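# Thread a bead onto the cord with two hands

## Task

Get one bead, any of them, onto the cord so that it sits on the cord itself and well away from the hard plastic tips at its ends.

## Robot and tools

Robot: two arms, left_arm (base near scene y = +0.228 m) and right_arm (base near y = -0.276 m). Each arm ends in a sixteen-motor, four-digit hand: a right hand on right_arm and its mirror-image left hand on left_arm. The left hand's middle_pip goal can never go beyond +61.7 degrees; any larger request is treated as that angle, and hand_goal will show it. A post stands behind the arms and a camera stand sits between their bases. Loose objects may be nudged briefly now and then.

Frames. The scene frame has its origin on the table top, halfway between the nominal bases, with +z up, +x out over the table, and left_arm on the +y side. Fixed cameras and the table use the scene frame. Each arm reports its hand point pose (end_effector_position in m, end_effector_quat_wxyz) in its own base frame. Offsets you send are expressed in the axes of that arm's current Hand target. Hand point axes: +z runs along the straightened fingers toward the tips; +y points out of the palm's face; +x crosses the palm away from the thumb on the right hand, but toward the thumb on the left hand. The palm face sits about 0.063 m on the -y side, and straight fingertips reach roughly 0.12 m past the hand point along +z.

The row (48 numbers, each from -1 to 1, always all 48 even when one arm is idle): left_arm dx, dy, dz, rx, ry, rz; then the left hand's sixteen motors; left current_limit; left speed; then the same 24 slots for right_arm. Motor order: index_mcp, index_abd, index_pip, index_dip, middle_mcp, middle_abd, middle_pip, middle_dip, ring_mcp, ring_abd, ring_pip, ring_dip, thumb_cmc, thumb_axl, thumb_mcp, thumb_ipl. Results list hand data in that same order.

Pose slots are offsets, not poses: displacement and rotation from the Hand target the arm had when the action (or move) began. A value of 1.0 equals 0.6 m or 180 degrees; rx, ry, rz form a single rotation vector. Every row of one action counts from that one starting target, not from the row before, and sending the same offset again moves the arm further. Six zeros asks nothing new of that arm.

Hand slots are absolute goal angles, scaled linearly between each hinge's two stops. Moving toward -1 curls the finger: _mcp bends at the knuckle (straight at +0.75), _pip the middle hinge (straight +0.58), _dip the end hinge (straight +0.70); _abd swings sideways (straight 0.00). thumb_cmc toward -1 brings the thumb round in front of the palm (flat beside it at +0.71); thumb_axl rolls the thumb (straight +0.68); thumb_mcp (+0.23) and thumb_ipl (+0.17) bend it. A zero here is a real goal. To leave a hand unchanged, echo its hand_goal, hand_current_limit and hand_speed. current_limit maps -1..+1 to 0..550 mA (floor 11 mA) and also limits how fast a hinge can move; speed sets goal travel at (speed+1)/2 of 8.5 rad/s. At the start these are +0.4 and -0.6; the most recent values remain in effect.

Tools. execute_actions(actions, cameras): actions is a list of actions; each action is a list of 1 to 15 rows, one per 1/30 s step, and a short action repeats its final row until step 15. Images come back only for an empty actions list or when cameras names them (["all"] for every one). move(target, speed, blend, blocking, cameras): target is one 48-number row or a list of up to 15 rows, and every row is an offset from the same starting Hand targets. speed is the path's top speed in m/s (0.002 to 4.3, default 0.25; turning rate up to twice that in rad/s), either one value or one per target. blend, in m, rounds corners in a list (0 means stop at each). blocking=false returns after about 0.5 s while motion continues. Moves are cut off after 10 s. The result carries a move: line such as done, off_target, moving, held or fault, plus limits=paced (sent pose was clipped) or limits=held (steps withheld). wait(seconds 0 to 3600) runs the scene without new commands. stop brakes a running move. zoom_image(camera, region [x0,y0,x1,y1], up to 504 px each way) enlarges part of the latest image. read_manual gives licence texts only. finished_scene ends the scene permanently; the bead must remain threaded with no help from the robot.

Cameras: cam_high, cam_low, cam_left_wrist, cam_right_wrist, each 672x504.

Reading results. Hand target is the pose last commanded (after clipping); the hand often stops a few centimetres short of it, and the right arm sags downward, so command a little higher. Each control step limits the commanded orientation to within 40 degrees of the measured one. hand_goal shows the written goals, hand_measured the actual hinge positions, and hand_current_ma the motor current (positive pushes toward -1). hand_state is moving, goal, blocked (still pressing, off goal) or overload. A grip comes from setting goals past the object's surface. Joint torques are raw drive output and include offsets.

Avoid: dropping the bead or cord even slightly, letting go of anything still in motion, fast impacts, hard pushes, and anything falling off the table (this fails the task). Keep the two hands and arms from striking or squeezing each other, and never close one hand on the other's fingers. Motors at 495 mA or above for 5 s shut down for 10 s. Arm motors warn at 85 °C and the arm drops at 100 °C, so avoid long stretched-out holds or pushing toward unreachable poses. Once a HAND FAULT line appears, any further motion calls in that same reply are skipped. To stop an arm pressing on something, command its target back past the hand's current position.

Each tool is called after "Request:" by a JSON object that holds its "api" and its "payload", one argument or row to a line.

## Session

Request:
{"api": "execute_actions", "payload": {
  "actions": []
}}

Scene clock: 0.00 s.
left_arm: end_effector_position=(+0.5083, +0.1533, +0.1541) hand_goal=(+0.754, +0.000, +0.576, +0.696, +0.754, +0.000, +0.576, +0.696, +0.754, +0.000, +0.576, +0.696, +0.714, +0.678, +0.226, +0.168) hand_measured=(+0.7535, +0.0007, +0.5770, +0.6958, +0.7523, +0.0007, +0.5770, +0.6958, +0.7535, -0.0008, +0.5770, +0.6958, +0.7142, +0.6767, +0.2252, +0.1681) hand_current_ma=(-1, +0, +0, -2, +14, +4, -11, +5, -8, +1, -3, -4, -3, -4, -1, -2) hand_state=(goal, goal, goal, goal, goal, goal, goal, goal, goal, goal, goal, goal, goal, goal, goal, goal) hand_current_limit=0.40 hand_speed=-0.60 end_effector_quat_wxyz=(+0.054, -0.243, +0.968, -0.026) | right_arm: end_effector_position=(+0.1950, -0.1733, +0.2438) hand_goal=(+0.754, +0.000, +0.576, +0.696, +0.754, +0.000, +0.576, +0.696, +0.754, +0.000, +0.576, +0.696, +0.714, +0.678, +0.226, +0.168) hand_measured=(+0.7535, -0.0008, +0.5770, +0.6958, +0.7535, +0.0007, +0.5770, +0.6958, +0.7535, -0.0008, +0.5770, +0.6958, +0.7142, +0.6777, +0.2252, +0.1681) hand_current_ma=(+8, -4, -2, +15, +5, +7, -9, +3, +4, +0, -10, -13, -4, -2, +4, -1) hand_state=(goal, goal, goal, goal, goal, goal, goal, goal, goal, goal, goal, goal, goal, goal, goal, goal) hand_current_limit=0.40 hand_speed=-0.60 end_effector_quat_wxyz=(+0.090, +0.897, +0.070, +0.428)
Joint positions: left_arm=[0.17 1.797 1.597 -1.259 0.043 -1.896] | right_arm=[-0.772 0.279 0.547 -1.044 -0.492 0.853]
Joint velocities: within noise
Joint torques (N m): no reading
Motor temperatures (°C): left_arm=[23 23 21 23 20 22] | right_arm=[22 21 21 21 23 23]
Heat: left arm: hottest waist 23 °C; right arm: hottest wrist yaw 23 °C.
Hand target: left_arm +0.5159, +0.1546, +0.1658; +0.070, -0.243, +0.967, -0.027 | right_arm +0.1968, -0.1750, +0.2620; +0.101, +0.890, +0.074, +0.438

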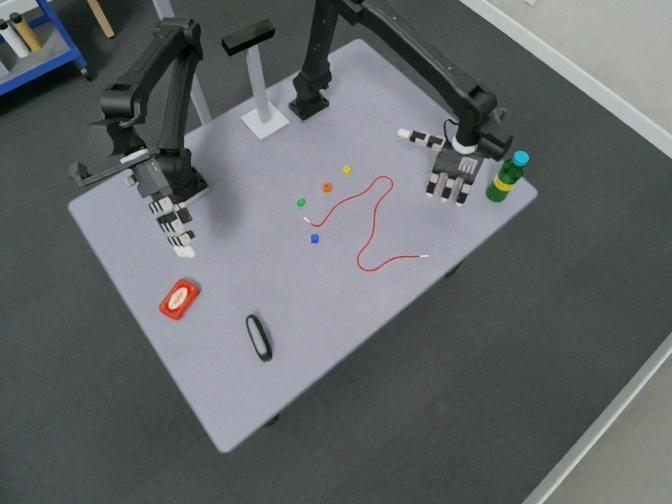

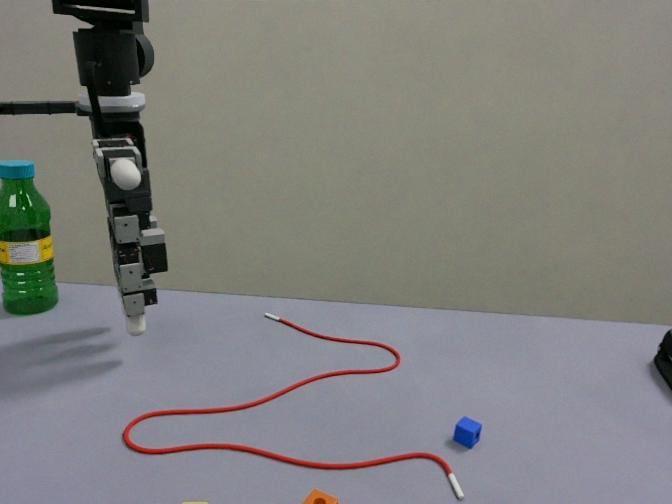

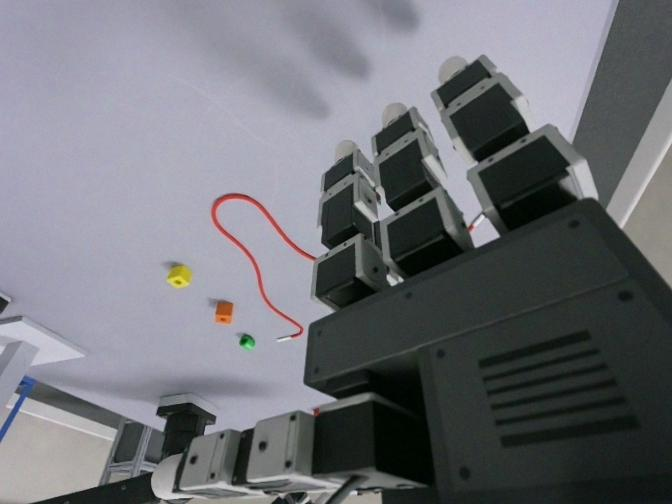

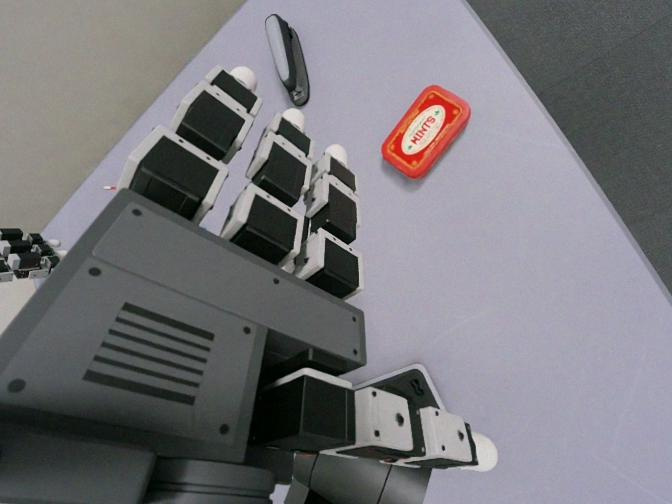

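Request:
{"api": "zoom_image", "payload": {
  "camera": "cam_high",
  "region": [260, 140, 460, 290]
}}

Request:
{"api": "zoom_image", "payload": {
  "camera": "cam_low",
  "region": [100, 300, 520, 504]
}}

Request:
{"api": "zoom_image", "payload": {
  "camera": "cam_left_wrist",
  "region": [140, 180, 340, 380]
}}

Scaled by 2.520 from the camera's image (finer frame: 960x720).

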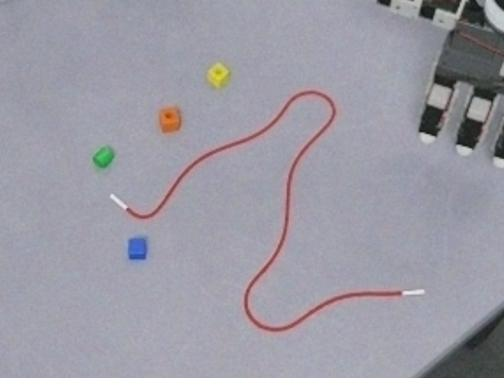

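Scaled by 1.200 from the camera's image (finer frame: 960x720).

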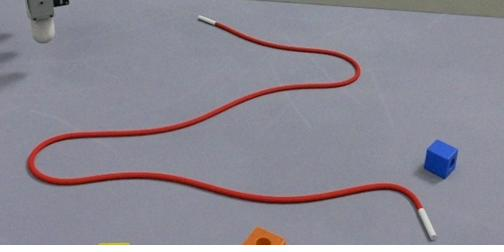

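Scaled by 2.520 from the camera's image (finer frame: 960x720).

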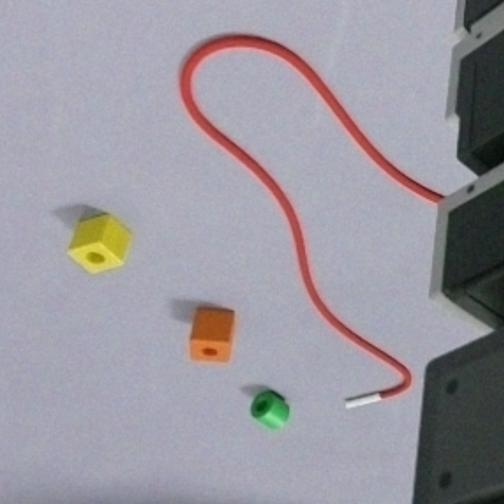

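Request:
{"api": "zoom_image", "payload": {
  "camera": "cam_low",
  "region": [420, 400, 520, 504]
}}

Request:
{"api": "zoom_image", "payload": {
  "camera": "cam_high",
  "region": [285, 160, 365, 250]
}}

Request:
{"api": "zoom_image", "payload": {
  "camera": "cam_left_wrist",
  "region": [160, 250, 340, 360]
}}

Scaled by 4.846 from the camera's image (finer frame: 960x720).

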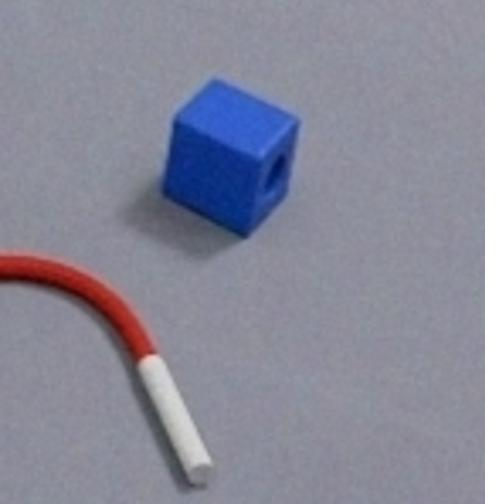

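Scaled by 5.600 from the camera's image (finer frame: 960x720).

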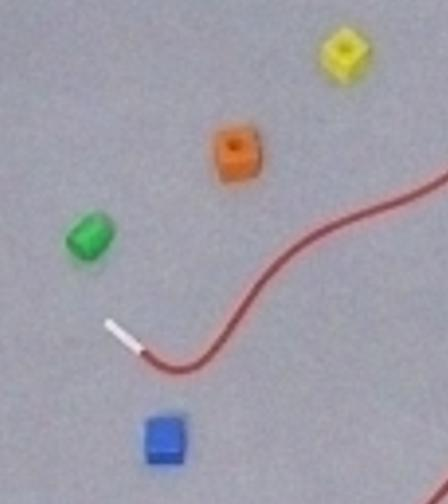

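Scaled by 2.800 from the camera's image (finer frame: 960x720).

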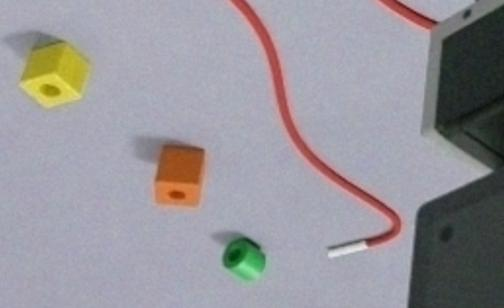

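Request:
{"api": "move", "payload": {
  "target": [
    [0,0,0,0,0,0, 0.754,0,0.576,0.696,0.754,0,0.576,0.696,0.754,0,0.576,0.696,0.714,0.678,0.226,0.168,0.4,-0.6, 0.1407,0.2107,0.1607,0,0,0, 0.754,0.07,0.576,0.696,0.754,-0.07,0.576,0.696,-0.5,0,-0.3,0.2,0.714,0.678,0.226,0.168,0.4,-0.6]
  ],
  "speed": 0.2,
  "cameras": ["cam_high","cam_right_wrist"]
}}

Scene clock: 602.67 s.
left_arm: end_effector_position=(+0.5083, +0.1533, +0.1541) hand_goal=(+0.754, +0.000, +0.576, +0.696, +0.754, +0.000, +0.576, +0.696, +0.754, +0.000, +0.576, +0.696, +0.714, +0.678, +0.226, +0.168) hand_measured=(+0.7535, +0.0007, +0.5770, +0.6958, +0.7535, -0.0008, +0.5770, +0.6958, +0.7535, -0.0008, +0.5770, +0.6958, +0.7142, +0.6777, +0.2232, +0.1681) hand_current_ma=(+1, +0, +2, -3, +14, +6, -11, +4, -12, +2, -5, -3, -1, -6, +6, +1) hand_state=(goal, goal, goal, goal, goal, goal, goal, goal, goal, goal, goal, goal, goal, goal, goal, goal) hand_current_limit=0.40 hand_speed=-0.60 end_effector_quat_wxyz=(+0.054, -0.243, +0.968, -0.026) | right_arm: end_effector_position=(+0.3135, -0.2823, +0.2665) hand_goal=(+0.754, +0.070, +0.576, +0.696, +0.754, -0.070, +0.576, +0.696, -0.500, +0.000, -0.300, +0.200, +0.714, +0.678, +0.226, +0.168) hand_measured=(+0.7535, +0.0725, +0.5757, +0.6958, +0.7535, -0.0169, +0.5770, +0.6958, -0.4549, +0.0007, -0.2879, +0.2053, +0.7142, +0.6777, +0.2252, +0.1681) hand_current_ma=(+5, +0, -1, +16, +4, +24, -11, +6, +37, -8, +11, -4, -6, -3, +4, -6) hand_state=(goal, goal, goal, goal, goal, blocked, goal, goal, blocked, goal, goal, goal, goal, goal, goal, goal) hand_current_limit=0.40 hand_speed=-0.60 end_effector_quat_wxyz=(+0.082, +0.903, +0.065, +0.416)
Joint positions: left_arm=[0.17 1.797 1.597 -1.259 0.043 -1.896] | right_arm=[-0.749 0.871 0.782 -0.71 -0.467 0.871]
Joint torques (N m): left_arm=[0.79 -20.78 8.79 0.29 0.01 0.02] | right_arm=[0.73 -2.73 15.32 3.86 -0.14 -0.05]
Motor temperatures (°C): left_arm=[22 35 41 23 20 22] | right_arm=[21 20 59 23 23 23]
Heat: left arm: hottest elbow 41 °C; right arm: hottest elbow 59 °C.
Hand target: left_arm +0.5159, +0.1546, +0.1658; +0.070, -0.243, +0.967, -0.027 | right_arm +0.3299, -0.2899, +0.3003; +0.101, +0.890, +0.074, +0.438
Off the commanded pose: left_arm 0.014 m, 2 deg | right_arm 0.038 m, 4 deg.
move: off_target (right_arm)
cam_right_wrist: T_world_to_cam=[[-0.43357, -0.79699, -0.42052, 0.05398], [-0.88294, 0.469, 0.02146, 0.35607], [0.18012, 0.38059, -0.90703, 0.42078]] pos_world=[0.262, -0.28413, 0.39672]

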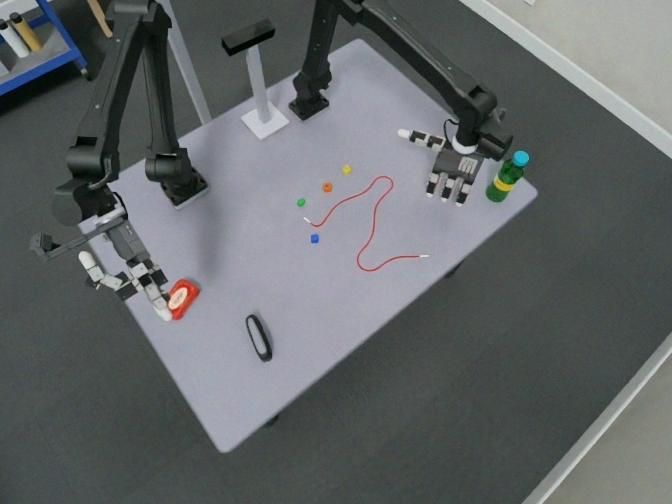

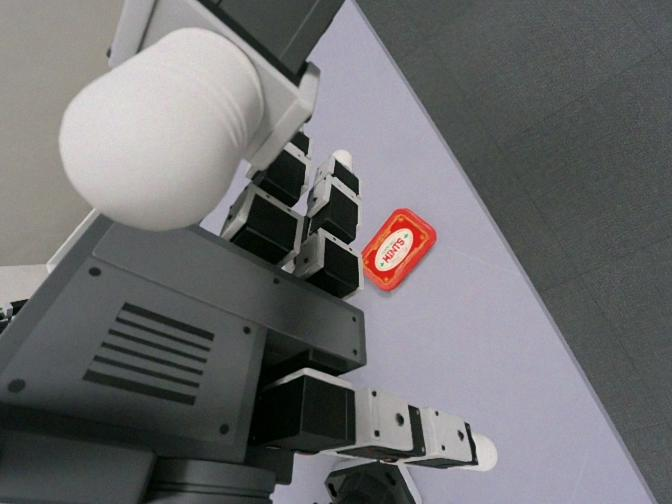

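Request:
{"api": "move", "payload": {
  "target": [
    [0,0,0,0,0,0, 0.754,0,0.576,0.696,0.754,0,0.576,0.696,0.754,0,0.576,0.696,0.714,0.678,0.226,0.168,0.4,-0.6, 0.2048,-0.9223,0.0795,0.3701,-0.0324,-0.6808, 0.754,0.07,0.576,0.696,0.754,-0.07,0.576,0.696,1,0,1,1,0.714,0.678,0.226,0.168,0.4,-0.6]
  ],
  "speed": 0.25,
  "cameras": ["all"]
}}

Scene clock: 623.53 s.
left_arm: end_effector_position=(+0.5083, +0.1533, +0.1541) hand_goal=(+0.754, +0.000, +0.576, +0.696, +0.754, +0.000, +0.576, +0.696, +0.754, +0.000, +0.576, +0.696, +0.714, +0.678, +0.226, +0.168) hand_measured=(+0.7535, +0.0007, +0.5770, +0.6958, +0.7535, -0.0008, +0.5770, +0.6958, +0.7535, +0.0007, +0.5770, +0.6958, +0.7142, +0.6777, +0.2232, +0.1672) hand_current_ma=(+0, -1, +3, -5, +10, +4, -4, +4, -7, +5, -6, -3, -4, -7, +0, -2) hand_state=(goal, goal, goal, goal, goal, goal, goal, goal, goal, goal, goal, goal, goal, goal, goal, goal) hand_current_limit=0.40 hand_speed=-0.60 end_effector_quat_wxyz=(+0.054, -0.243, +0.968, -0.026) | right_arm: end_effector_position=(+0.4111, +0.2561, +0.2132) hand_goal=(+0.754, +0.070, +0.576, +0.696, +0.754, -0.070, +0.576, +0.696, +1.000, +0.000, +1.000, +1.000, +0.714, +0.678, +0.226, +0.168) hand_measured=(+0.7438, +0.0725, +0.5731, +0.6958, +0.7450, -0.0447, +0.5667, +0.6958, +0.9886, +0.0007, +0.9735, +0.9990, +0.7067, +0.6777, +0.2203, +0.1672) hand_current_ma=(+7, -15, +5, +11, +3, +13, -12, +2, +2, +9, -20, -10, -11, +2, +4, +2) hand_state=(goal, goal, goal, goal, goal, blocked, goal, goal, goal, goal, blocked, goal, goal, goal, goal, goal) hand_current_limit=0.40 hand_speed=-0.60 end_effector_quat_wxyz=(-0.009, +0.320, +0.947, -0.009)
Joint positions: left_arm=[0.17 1.797 1.597 -1.259 0.043 -1.896] | right_arm=[0.535 1.401 1.264 -1.459 -0.002 -0.385]
Joint torques (N m): left_arm=[0.79 -20.78 8.79 0.29 0.01 0.02] | right_arm=[0.44 -9.41 13.16 0.1 0.18 -0.17]
Motor temperatures (°C): left_arm=[22 35 41 23 20 22] | right_arm=[21 21 62 23 23 23]
Heat: left arm: hottest elbow 41 °C; right arm: hottest elbow 62 °C.
Hand target: left_arm +0.5159, +0.1546, +0.1658; +0.070, -0.243, +0.967, -0.027 | right_arm +0.4184, +0.2677, +0.2304; +0.001, +0.309, +0.951, +0.000
Off the commanded pose: left_arm 0.014 m, 2 deg | right_arm 0.022 m, 2 deg.
move: off_target (right_arm)
cam_right_wrist: T_world_to_cam=[[0.99554, 0.0868, -0.03704, -0.39254], [0.08586, -0.67018, 0.73721, -0.06837], [0.03917, -0.7371, -0.67464, 0.44462]] pos_world=[0.37924, 0.31599, 0.33582]

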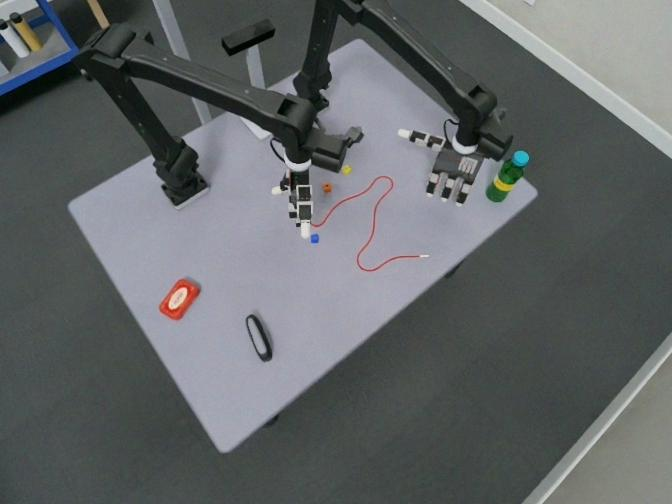

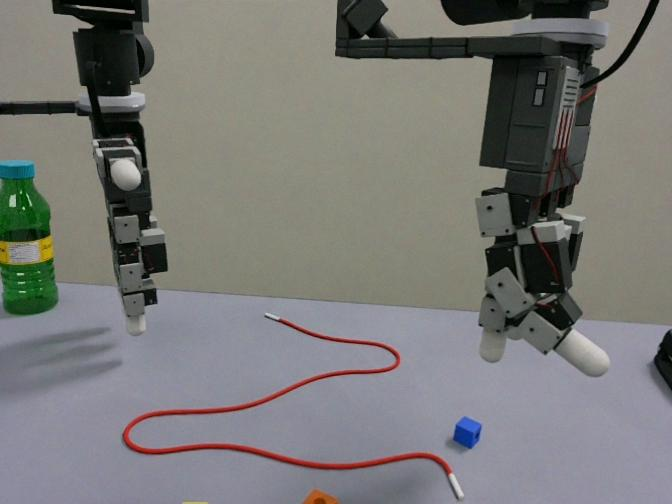

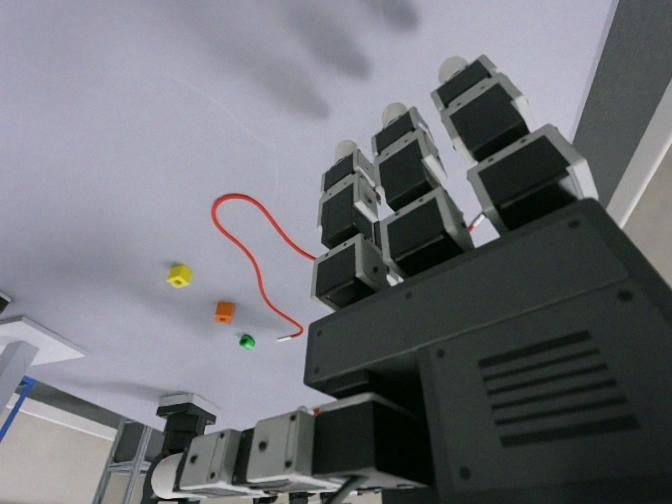

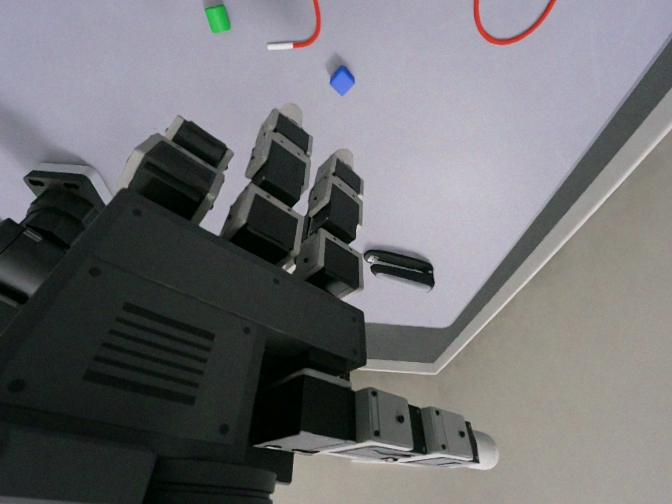

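Request:
{"api": "zoom_image", "payload": {
  "camera": "cam_right_wrist",
  "region": [230, 20, 400, 190]
}}

Request:
{"api": "zoom_image", "payload": {
  "camera": "cam_low",
  "region": [420, 300, 620, 504]
}}

Scaled by 2.965 from the camera's image (finer frame: 960x720).

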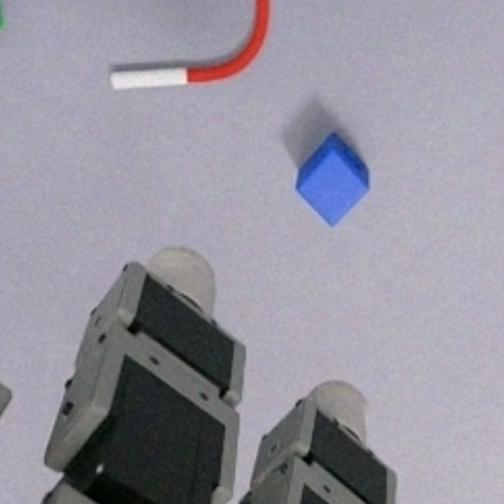

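Scaled by 2.471 from the camera's image (finer frame: 960x720).

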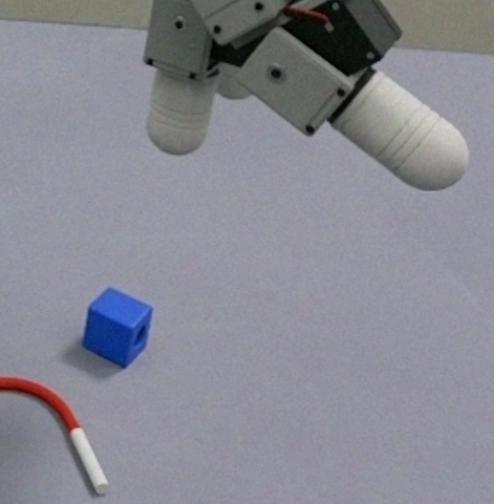

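Request:
{"api": "move", "payload": {
  "target": [
    [0,0,0,0,0,0, 0.754,0,0.576,0.696,0.754,0,0.576,0.696,0.754,0,0.576,0.696,0.714,0.678,0.226,0.168,0.4,-0.6, -0.0125,0.0282,0.08,0,0,0, 0.754,0.08,0.576,0.696,0.754,-0.09,0.576,0.696,1,0,1,1,0.714,0.678,0.226,0.168,0.4,-0.6]
  ],
  "speed": 0.15,
  "cameras": ["cam_low","cam_right_wrist"]
}}

Request:
{"api": "zoom_image", "payload": {
  "camera": "cam_right_wrist",
  "region": [230, 20, 400, 190]
}}

Request:
{"api": "zoom_image", "payload": {
  "camera": "cam_low",
  "region": [420, 300, 620, 504]
}}

Scene clock: 715.67 s.
left_arm: end_effector_position=(+0.5083, +0.1533, +0.1541) hand_goal=(+0.754, +0.000, +0.576, +0.696, +0.754, +0.000, +0.576, +0.696, +0.754, +0.000, +0.576, +0.696, +0.714, +0.678, +0.226, +0.168) hand_measured=(+0.7535, +0.0007, +0.5770, +0.6971, +0.7535, -0.0008, +0.5770, +0.6971, +0.7535, -0.0008, +0.5770, +0.6958, +0.7142, +0.6777, +0.2232, +0.1672) hand_current_ma=(+3, +5, +1, +0, +7, +6, -3, +4, -10, +2, -4, -3, -2, -12, +6, +3) hand_state=(goal, goal, goal, goal, goal, goal, goal, goal, goal, goal, goal, goal, goal, goal, goal, goal) hand_current_limit=0.40 hand_speed=-0.60 end_effector_quat_wxyz=(+0.054, -0.243, +0.968, -0.026) | right_arm: end_effector_position=(+0.4322, +0.2688, +0.1796) hand_goal=(+0.754, +0.080, +0.576, +0.696, +0.754, -0.090, +0.576, +0.696, +1.000, +0.000, +1.000, +1.000, +0.714, +0.678, +0.226, +0.168) hand_measured=(+0.7426, +0.0710, +0.5731, +0.6971, +0.7450, -0.0667, +0.5667, +0.6958, +0.9874, +0.0007, +0.9735, +0.9990, +0.7079, +0.6777, +0.2203, +0.1672) hand_current_ma=(+2, -5, -5, +10, +6, +9, -8, +5, +2, +2, -23, -17, -12, -3, +9, +2) hand_state=(goal, goal, goal, goal, goal, blocked, goal, goal, goal, goal, blocked, goal, goal, goal, goal, goal) hand_current_limit=0.40 hand_speed=-0.60 end_effector_quat_wxyz=(-0.007, +0.319, +0.948, -0.006)
Joint positions: left_arm=[0.17 1.797 1.597 -1.259 0.043 -1.896] | right_arm=[0.535 1.476 1.251 -1.364 -0.002 -0.386]
Joint torques (N m): left_arm=[0.79 -20.72 8.8 0.29 0.01 0.02] | right_arm=[0.38 -10.99 9.55 1.47 0.18 -0.14]
Motor temperatures (°C): left_arm=[22 35 41 23 20 22] | right_arm=[21 22 58 22 23 23]
Heat: left arm: hottest elbow 41 °C; right arm: hottest elbow 58 °C.
Hand target: left_arm +0.5159, +0.1546, +0.1658; +0.070, -0.243, +0.967, -0.027 | right_arm +0.4344, +0.2769, +0.1822; +0.000, +0.309, +0.951, +0.000
Off the commanded pose: left_arm 0.014 m, 2 deg | right_arm 0.009 m, 2 deg.
move: done
cam_right_wrist: T_world_to_cam=[[0.99561, 0.0885, -0.03045, -0.41763], [0.08229, -0.67274, 0.73529, -0.03424], [0.04459, -0.73457, -0.67707, 0.42782]] pos_world=[0.39954, 0.32819, 0.30212]

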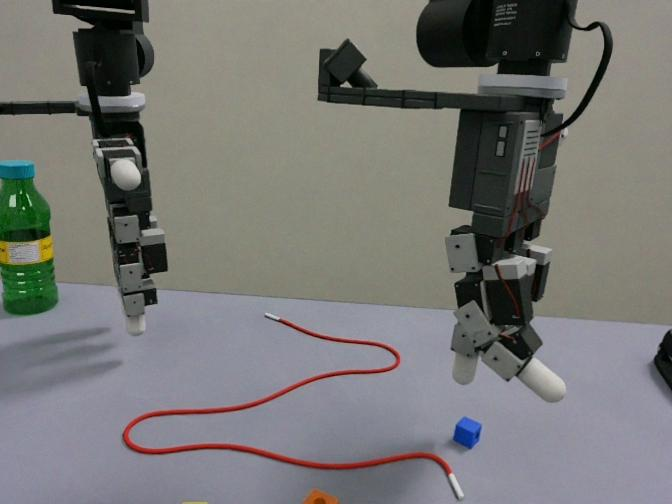

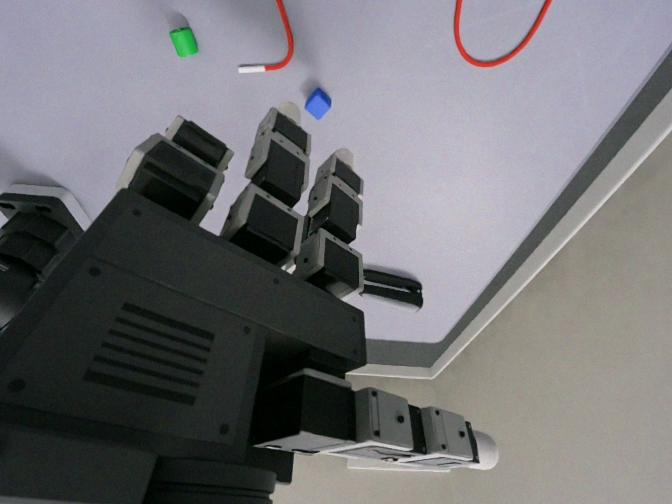

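Scaled by 2.965 from the camera's image (finer frame: 960x720).

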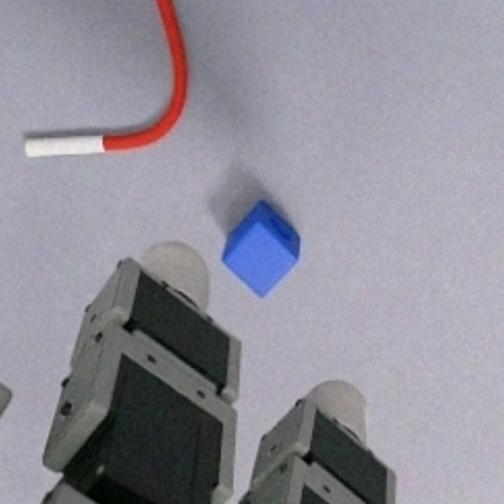

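Scaled by 2.471 from the camera's image (finer frame: 960x720).

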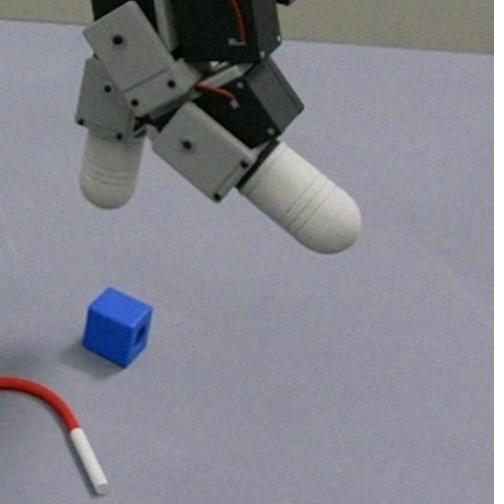

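Request:
{"api": "move", "payload": {
  "target": [
    [0,0,0,0,0,0, 0.754,0,0.576,0.696,0.754,0,0.576,0.696,0.754,0,0.576,0.696,0.714,0.678,0.226,0.168,0.4,-0.6, 0.0033,-0.009,0.075,0,0,0, 0.754,0.08,0.576,0.696,0.754,-0.12,0.576,0.696,1,0,1,1,0.714,0.678,0.226,0.168,0.4,-0.6]
  ],
  "speed": 0.1,
  "cameras": ["cam_low","cam_right_wrist"]
}}

Request:
{"api": "zoom_image", "payload": {
  "camera": "cam_right_wrist",
  "region": [230, 20, 400, 190]
}}

Request:
{"api": "zoom_image", "payload": {
  "camera": "cam_low",
  "region": [400, 300, 600, 504]
}}

Scene clock: 738.47 s.
left_arm: end_effector_position=(+0.5083, +0.1533, +0.1541) hand_goal=(+0.754, +0.000, +0.576, +0.696, +0.754, +0.000, +0.576, +0.696, +0.754, +0.000, +0.576, +0.696, +0.714, +0.678, +0.226, +0.168) hand_measured=(+0.7535, -0.0008, +0.5770, +0.6958, +0.7535, -0.0008, +0.5770, +0.6958, +0.7535, +0.0007, +0.5770, +0.6958, +0.7142, +0.6767, +0.2232, +0.1681) hand_current_ma=(+3, -1, +1, -4, +4, +2, -8, +7, -8, +2, -6, -8, -4, -11, +0, -2) hand_state=(goal, goal, goal, goal, goal, goal, goal, goal, goal, goal, goal, goal, goal, goal, goal, goal) hand_current_limit=0.40 hand_speed=-0.60 end_effector_quat_wxyz=(+0.054, -0.243, +0.968, -0.026) | right_arm: end_effector_position=(+0.4279, +0.2663, +0.1373) hand_goal=(+0.754, +0.080, +0.576, +0.696, +0.754, -0.120, +0.576, +0.696, +1.000, +0.000, +1.000, +1.000, +0.714, +0.678, +0.226, +0.168) hand_measured=(+0.7426, +0.0710, +0.5731, +0.6958, +0.7462, -0.0960, +0.5667, +0.6958, +0.9874, +0.0007, +0.9735, +0.9990, +0.7067, +0.6777, +0.2203, +0.1672) hand_current_ma=(+0, +2, -6, +6, +1, +1, -11, +6, -6, +9, -26, -1, -9, +10, +4, -6) hand_state=(goal, goal, goal, goal, goal, blocked, goal, goal, goal, goal, blocked, goal, goal, goal, goal, goal) hand_current_limit=0.40 hand_speed=-0.60 end_effector_quat_wxyz=(-0.005, +0.319, +0.948, -0.004)
Joint positions: left_arm=[0.17 1.797 1.597 -1.259 0.043 -1.896] | right_arm=[0.535 1.492 1.151 -1.243 -0.002 -0.387]
Joint torques (N m): left_arm=[0.85 -20.72 8.79 0.29 0.01 0.02] | right_arm=[0.32 -10.58 9.09 1.44 0.18 -0.14]
Motor temperatures (°C): left_arm=[22 35 42 23 20 22] | right_arm=[21 22 52 22 23 23]
Heat: left arm: hottest elbow 42 °C; right arm: hottest elbow 52 °C.
Hand target: left_arm +0.5159, +0.1546, +0.1658; +0.070, -0.243, +0.967, -0.027 | right_arm +0.4297, +0.2737, +0.1373; +0.000, +0.309, +0.951, +0.000
Off the commanded pose: left_arm 0.014 m, 2 deg | right_arm 0.008 m, 1 deg.
move: done
cam_right_wrist: T_world_to_cam=[[0.99568, 0.0893, -0.02536, -0.4153], [0.07921, -0.67484, 0.7337, -0.00237], [0.04841, -0.73254, -0.679, 0.39561]] pos_world=[0.39454, 0.32529, 0.25983]

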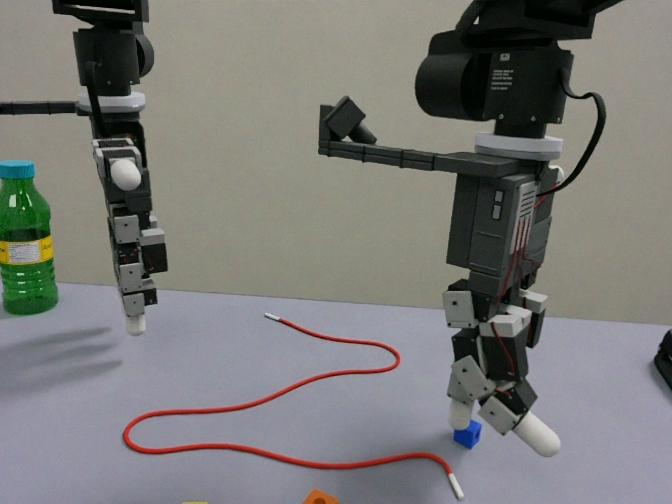

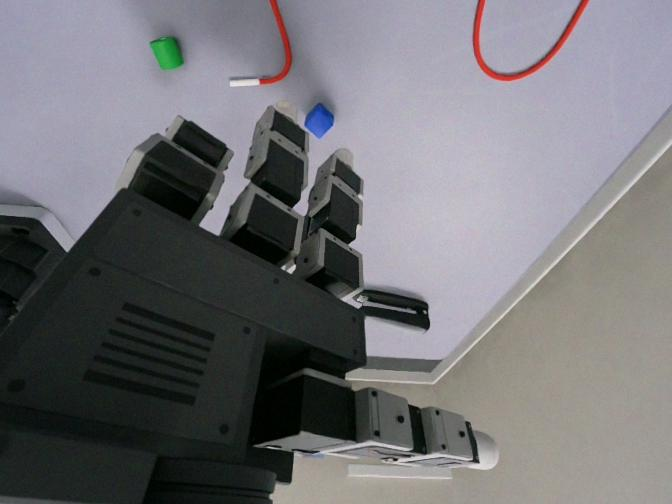

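Scaled by 2.965 from the camera's image (finer frame: 960x720).

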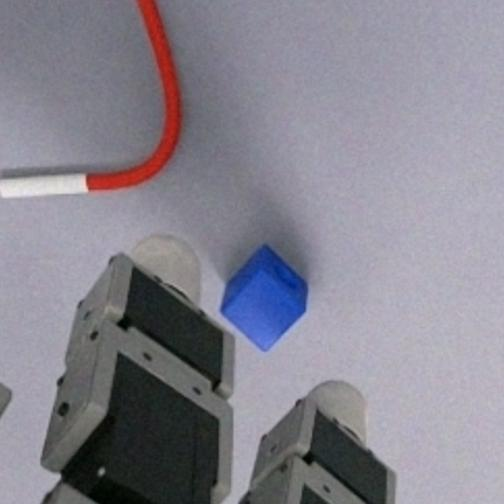

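Scaled by 2.471 from the camera's image (finer frame: 960x720).

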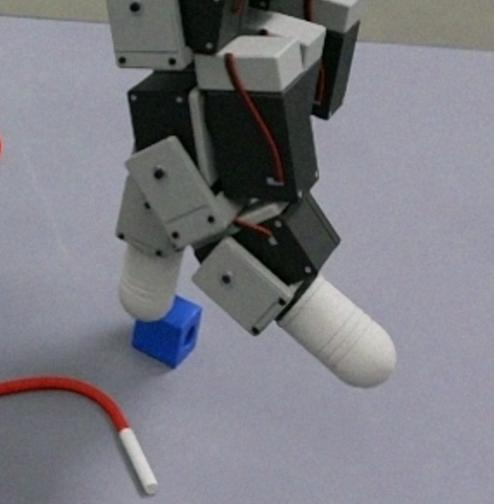

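Request:
{"api": "move", "payload": {
  "target": [
    [0,0,0,0,0,0, 0.754,0,0.576,0.696,0.754,0,0.576,0.696,0.754,0,0.576,0.696,0.714,0.678,0.226,0.168,0.4,-0.6, 0,-0.0028,0.0367,0,0,0, 0.754,0.08,0.576,0.696,0.754,-0.12,0.576,0.696,1,0,1,1,0.714,0.678,0.226,0.168,0.4,-0.6]
  ],
  "speed": 0.06,
  "cameras": ["cam_low","cam_right_wrist"]
}}

Request:
{"api": "zoom_image", "payload": {
  "camera": "cam_right_wrist",
  "region": [230, 20, 400, 190]
}}

Request:
{"api": "zoom_image", "payload": {
  "camera": "cam_low",
  "region": [400, 350, 550, 504]
}}

Scene clock: 760.33 s.
left_arm: end_effector_position=(+0.5083, +0.1533, +0.1541) hand_goal=(+0.754, +0.000, +0.576, +0.696, +0.754, +0.000, +0.576, +0.696, +0.754, +0.000, +0.576, +0.696, +0.714, +0.678, +0.226, +0.168) hand_measured=(+0.7535, +0.0007, +0.5770, +0.6958, +0.7535, +0.0007, +0.5770, +0.6958, +0.7535, -0.0008, +0.5770, +0.6958, +0.7142, +0.6767, +0.2242, +0.1672) hand_current_ma=(+0, -3, -1, -4, +12, +4, -5, +2, -6, +4, -4, -6, -1, -8, +1, +1) hand_state=(goal, goal, goal, goal, goal, goal, goal, goal, goal, goal, goal, goal, goal, goal, goal, goal) hand_current_limit=0.40 hand_speed=-0.60 end_effector_quat_wxyz=(+0.054, -0.243, +0.968, -0.026) | right_arm: end_effector_position=(+0.4266, +0.2657, +0.1159) hand_goal=(+0.754, +0.080, +0.576, +0.696, +0.754, -0.120, +0.576, +0.696, +1.000, +0.000, +1.000, +1.000, +0.714, +0.678, +0.226, +0.168) hand_measured=(+0.7426, +0.0710, +0.5731, +0.6958, +0.7450, -0.0960, +0.5667, +0.6958, +0.9874, +0.0007, +0.9735, +0.9990, +0.7067, +0.6767, +0.2203, +0.1681) hand_current_ma=(-1, -3, -10, +15, -6, +21, -6, +14, -7, +3, -14, -14, -7, -12, +10, +5) hand_state=(goal, goal, goal, goal, goal, blocked, goal, goal, goal, goal, blocked, goal, goal, goal, goal, goal) hand_current_limit=0.40 hand_speed=-0.60 end_effector_quat_wxyz=(-0.004, +0.318, +0.948, -0.004)
Joint positions: left_arm=[0.17 1.797 1.597 -1.259 0.043 -1.896] | right_arm=[0.535 1.508 1.11 -1.183 -0.002 -0.389]
Joint torques (N m): left_arm=[0.79 -20.78 8.79 0.28 0.01 0.02] | right_arm=[0.21 -10.58 8.85 1.46 0.18 -0.14]
Heat: left arm: hottest elbow 42 °C; right arm: hottest elbow 50 °C.
Hand target: left_arm +0.5159, +0.1546, +0.1658; +0.070, -0.243, +0.967, -0.027 | right_arm +0.4287, +0.2724, +0.1153; +0.000, +0.309, +0.951, +0.000
Off the commanded pose: left_arm 0.014 m, 2 deg | right_arm 0.007 m, 1 deg.
move: done
cam_right_wrist: T_world_to_cam=[[0.99557, 0.09085, -0.02432, -0.41509], [0.07952, -0.67518, 0.73336, 0.01296], [0.05021, -0.73204, -0.67941, 0.37993]] pos_world=[0.39315, 0.32459, 0.23853]

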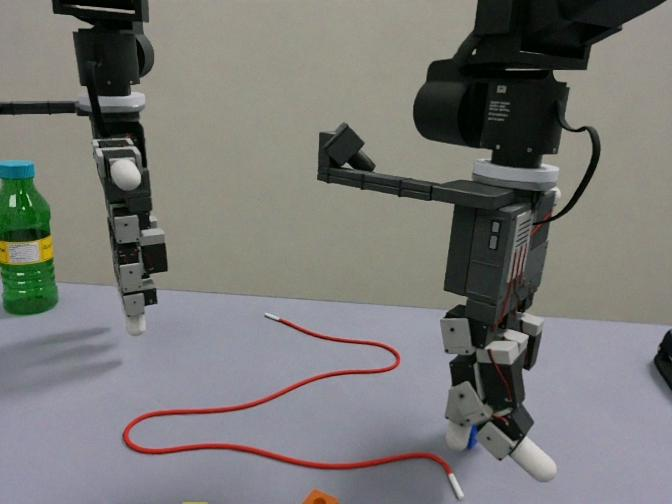

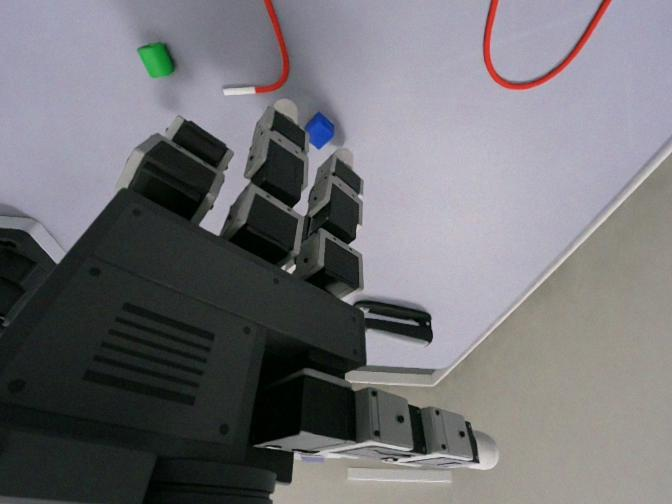

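Scaled by 2.965 from the camera's image (finer frame: 960x720).

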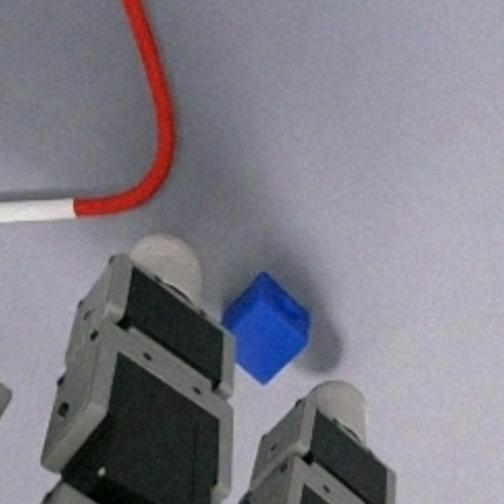

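Scaled by 3.273 from the camera's image (finer frame: 960x720).

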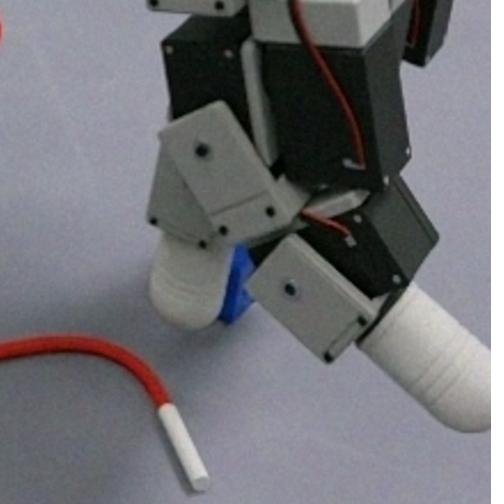

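Request:
{"api": "move", "payload": {
  "target": [
    [0,0,0,0,0,0, 0.754,0,0.576,0.696,0.754,0,0.576,0.696,0.754,0,0.576,0.696,0.714,0.678,0.226,0.168,0.4,-0.6, -0.001,0,0.01,0,0,0, 0.754,0.08,0.576,0.696,0.754,-0.12,0.576,0.696,1,0,1,1,0.714,0.678,0.226,0.168,0.4,-0.6]
  ],
  "speed": 0.04,
  "cameras": ["cam_low","cam_right_wrist"]
}}

Request:
{"api": "zoom_image", "payload": {
  "camera": "cam_right_wrist",
  "region": [230, 20, 400, 190]
}}

Request:
{"api": "zoom_image", "payload": {
  "camera": "cam_low",
  "region": [400, 350, 550, 504]
}}

Scene clock: 780.23 s.
left_arm: end_effector_position=(+0.5083, +0.1533, +0.1541) hand_goal=(+0.754, +0.000, +0.576, +0.696, +0.754, +0.000, +0.576, +0.696, +0.754, +0.000, +0.576, +0.696, +0.714, +0.678, +0.226, +0.168) hand_measured=(+0.7535, -0.0008, +0.5757, +0.6971, +0.7535, +0.0007, +0.5757, +0.6958, +0.7535, +0.0007, +0.5770, +0.6958, +0.7142, +0.6767, +0.2242, +0.1672) hand_current_ma=(+1, +4, +1, -4, +8, +5, -7, +3, -10, +0, -5, -4, -7, -7, +8, -2) hand_state=(goal, goal, goal, goal, goal, goal, goal, goal, goal, goal, goal, goal, goal, goal, goal, goal) hand_current_limit=0.40 hand_speed=-0.60 end_effector_quat_wxyz=(+0.054, -0.243, +0.968, -0.026) | right_arm: end_effector_position=(+0.4273, +0.2662, +0.1119) hand_goal=(+0.754, +0.080, +0.576, +0.696, +0.754, -0.120, +0.576, +0.696, +1.000, +0.000, +1.000, +1.000, +0.714, +0.678, +0.226, +0.168) hand_measured=(+0.7426, +0.0710, +0.5731, +0.6958, +0.7450, -0.0960, +0.5667, +0.6958, +0.9874, +0.0007, +0.9735, +0.9990, +0.7067, +0.6777, +0.2203, +0.1681) hand_current_ma=(+5, +1, -1, +11, +1, +10, -13, +7, -4, +8, -20, +1, -6, +9, -2, -5) hand_state=(goal, goal, goal, goal, goal, blocked, goal, goal, goal, goal, blocked, goal, goal, goal, goal, goal) hand_current_limit=0.40 hand_speed=-0.60 end_effector_quat_wxyz=(-0.003, +0.317, +0.948, -0.002)
Joint positions: left_arm=[0.17 1.797 1.597 -1.259 0.043 -1.896] | right_arm=[0.535 1.513 1.102 -1.167 -0.002 -0.39]
Joint torques (N m): left_arm=[0.79 -20.72 8.79 0.29 0.01 0.02] | right_arm=[0.15 -10.34 8.72 1.52 0.18 -0.13]
Motor temperatures (°C): left_arm=[22 36 42 23 20 22] | right_arm=[21 23 47 22 23 23]
Heat: left arm: hottest elbow 42 °C; right arm: hottest elbow 47 °C.
Hand target: left_arm +0.5159, +0.1546, +0.1658; +0.070, -0.243, +0.967, -0.027 | right_arm +0.4292, +0.2720, +0.1093; +0.000, +0.309, +0.951, +0.000
Off the commanded pose: left_arm 0.014 m, 2 deg | right_arm 0.007 m, 1 deg.
move: done
cam_right_wrist: T_world_to_cam=[[0.99554, 0.09205, -0.02051, -0.41658], [0.07764, -0.67665, 0.7322, 0.01751], [0.05352, -0.73053, -0.68078, 0.37588]] pos_world=[0.39325, 0.32479, 0.23453]

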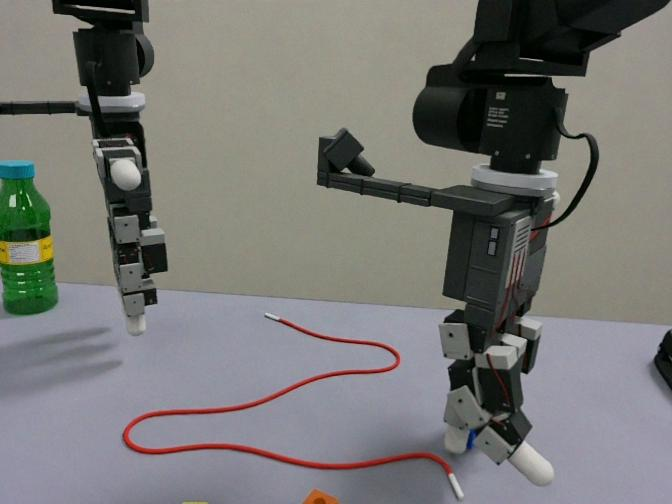

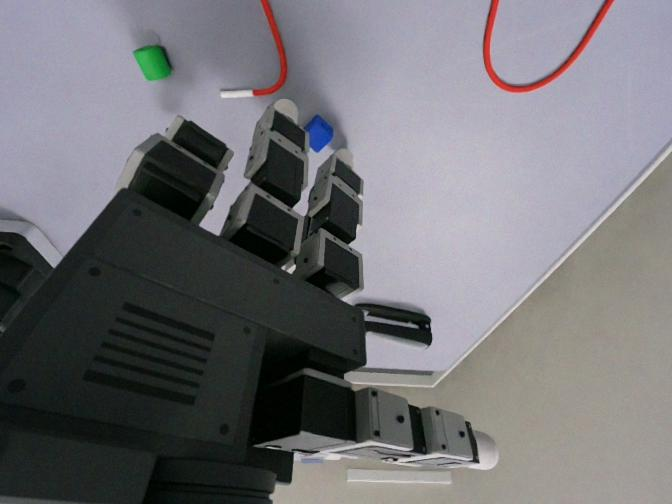

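Scaled by 2.965 from the camera's image (finer frame: 960x720).

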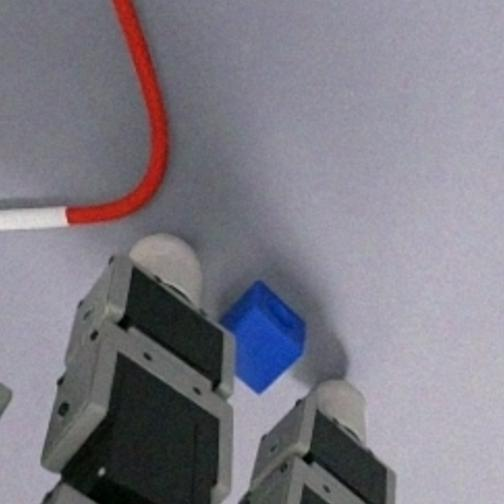

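Scaled by 3.273 from the camera's image (finer frame: 960x720).

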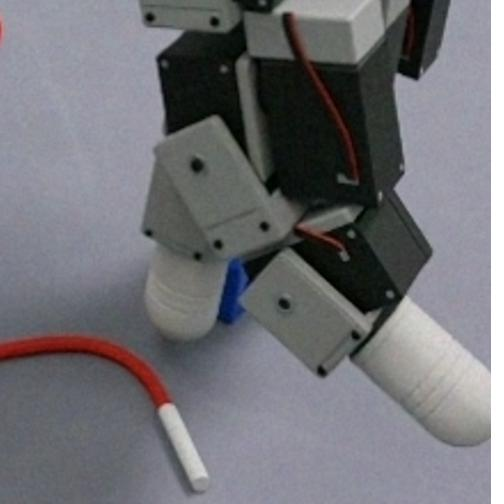

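Request:
{"api": "move", "payload": {
  "target": [
    [0,0,0,0,0,0, 0.754,0,0.576,0.696,0.754,0,0.576,0.696,0.754,0,0.576,0.696,0.714,0.678,0.226,0.168,0.4,-0.6, 0,0,0.004,0,0,0, 0.754,0.08,0.576,0.696,0.754,-0.12,0.576,0.696,1,0,1,1,0.714,0.678,0.226,0.168,0.4,-0.6],
    [0,0,0,0,0,0, 0.754,0,0.576,0.696,0.754,0,0.576,0.696,0.754,0,0.576,0.696,0.714,0.678,0.226,0.168,0.4,-0.6, 0,0,0.004,0,0,0, 0.754,-0.13,0.576,0.696,0.754,0.13,0.576,0.696,1,0,1,1,0.714,0.678,0.226,0.168,0.2,-0.92]
  ],
  "speed": 0.04,
  "cameras": ["cam_low","cam_right_wrist"]
}}

Request:
{"api": "zoom_image", "payload": {
  "camera": "cam_right_wrist",
  "region": [230, 20, 400, 190]
}}

Request:
{"api": "zoom_image", "payload": {
  "camera": "cam_low",
  "region": [400, 350, 550, 504]
}}

Scene clock: 803.27 s.
left_arm: end_effector_position=(+0.5083, +0.1533, +0.1541) hand_goal=(+0.754, +0.000, +0.576, +0.696, +0.754, +0.000, +0.576, +0.696, +0.754, +0.000, +0.576, +0.696, +0.714, +0.678, +0.226, +0.168) hand_measured=(+0.7535, -0.0008, +0.5770, +0.6958, +0.7535, -0.0008, +0.5770, +0.6958, +0.7535, -0.0008, +0.5770, +0.6958, +0.7142, +0.6777, +0.2232, +0.1681) hand_current_ma=(-1, +3, -1, -2, +7, +4, -10, +4, -10, -1, -9, -5, -2, -10, +2, -1) hand_state=(goal, goal, goal, goal, goal, goal, goal, goal, goal, goal, goal, goal, goal, goal, goal, goal) hand_current_limit=0.40 hand_speed=-0.60 end_effector_quat_wxyz=(+0.054, -0.243, +0.968, -0.026) | right_arm: end_effector_position=(+0.4274, +0.2664, +0.1099) hand_goal=(+0.754, -0.130, +0.576, +0.696, +0.754, +0.130, +0.576, +0.696, +1.000, +0.000, +1.000, +1.000, +0.714, +0.678, +0.226, +0.168) hand_measured=(+0.7426, -0.0550, +0.5718, +0.6958, +0.7450, +0.0153, +0.5667, +0.6958, +0.9874, +0.0007, +0.9735, +0.9990, +0.7067, +0.6777, +0.2203, +0.1681) hand_current_ma=(+5, +33, -7, +13, -2, -47, -5, +7, -8, +2, -20, -6, -7, -1, +2, +6) hand_state=(goal, blocked, goal, goal, goal, moving, goal, goal, goal, goal, blocked, goal, goal, goal, goal, goal) hand_current_limit=0.20 hand_speed=-0.92 end_effector_quat_wxyz=(-0.003, +0.317, +0.948, -0.002)
Joint positions: left_arm=[0.17 1.797 1.597 -1.259 0.043 -1.896] | right_arm=[0.535 1.515 1.099 -1.161 -0.002 -0.39]
Joint torques (N m): left_arm=[0.79 -20.78 8.79 0.29 0.01 0.02] | right_arm=[0.03 -10.34 8.66 1.52 0.18 -0.13]
Heat: left arm: hottest elbow 42 °C; right arm: hottest elbow 47 °C.
Hand target: left_arm +0.5159, +0.1546, +0.1658; +0.070, -0.243, +0.967, -0.027 | right_arm +0.4292, +0.2720, +0.1069; +0.000, +0.309, +0.951, +0.000
Off the commanded pose: left_arm 0.014 m, 2 deg | right_arm 0.007 m, 1 deg.
move: done
cam_right_wrist: T_world_to_cam=[[0.99552, 0.09243, -0.01985, -0.417], [0.07745, -0.67693, 0.73196, 0.01927], [0.05422, -0.73022, -0.68106, 0.37428]] pos_world=[0.39335, 0.32489, 0.23253]

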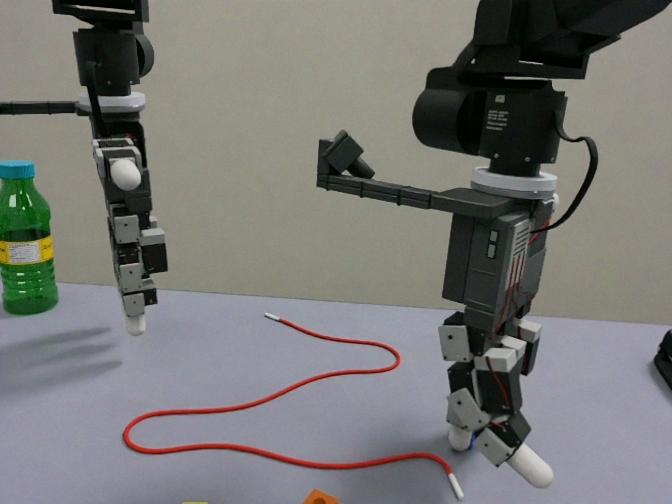

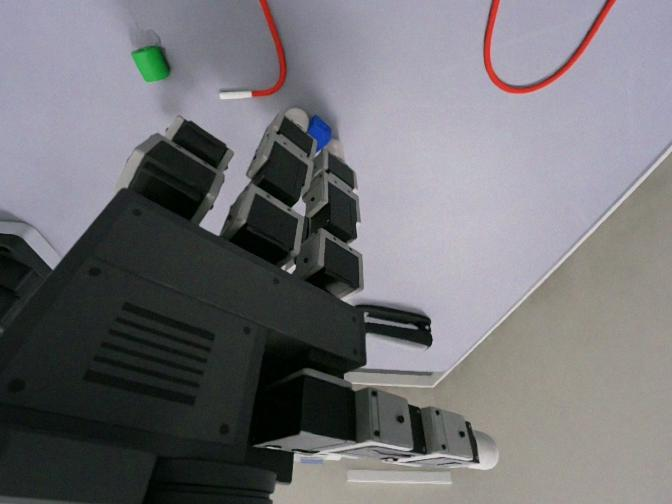

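Scaled by 2.965 from the camera's image (finer frame: 960x720).

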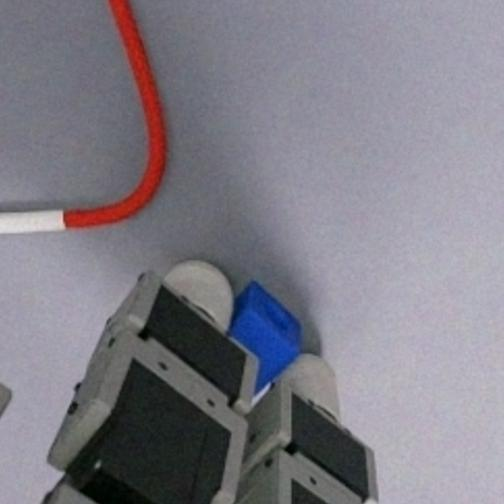

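Scaled by 3.273 from the camera's image (finer frame: 960x720).

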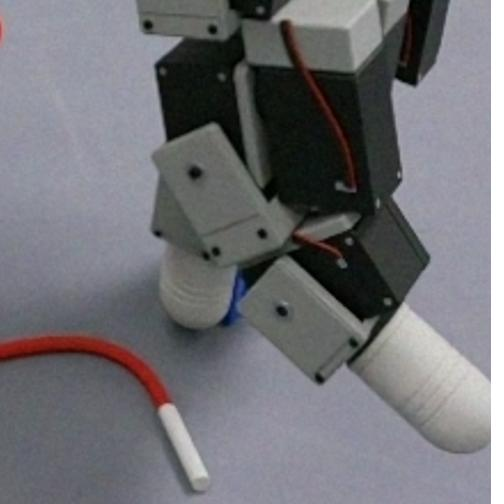

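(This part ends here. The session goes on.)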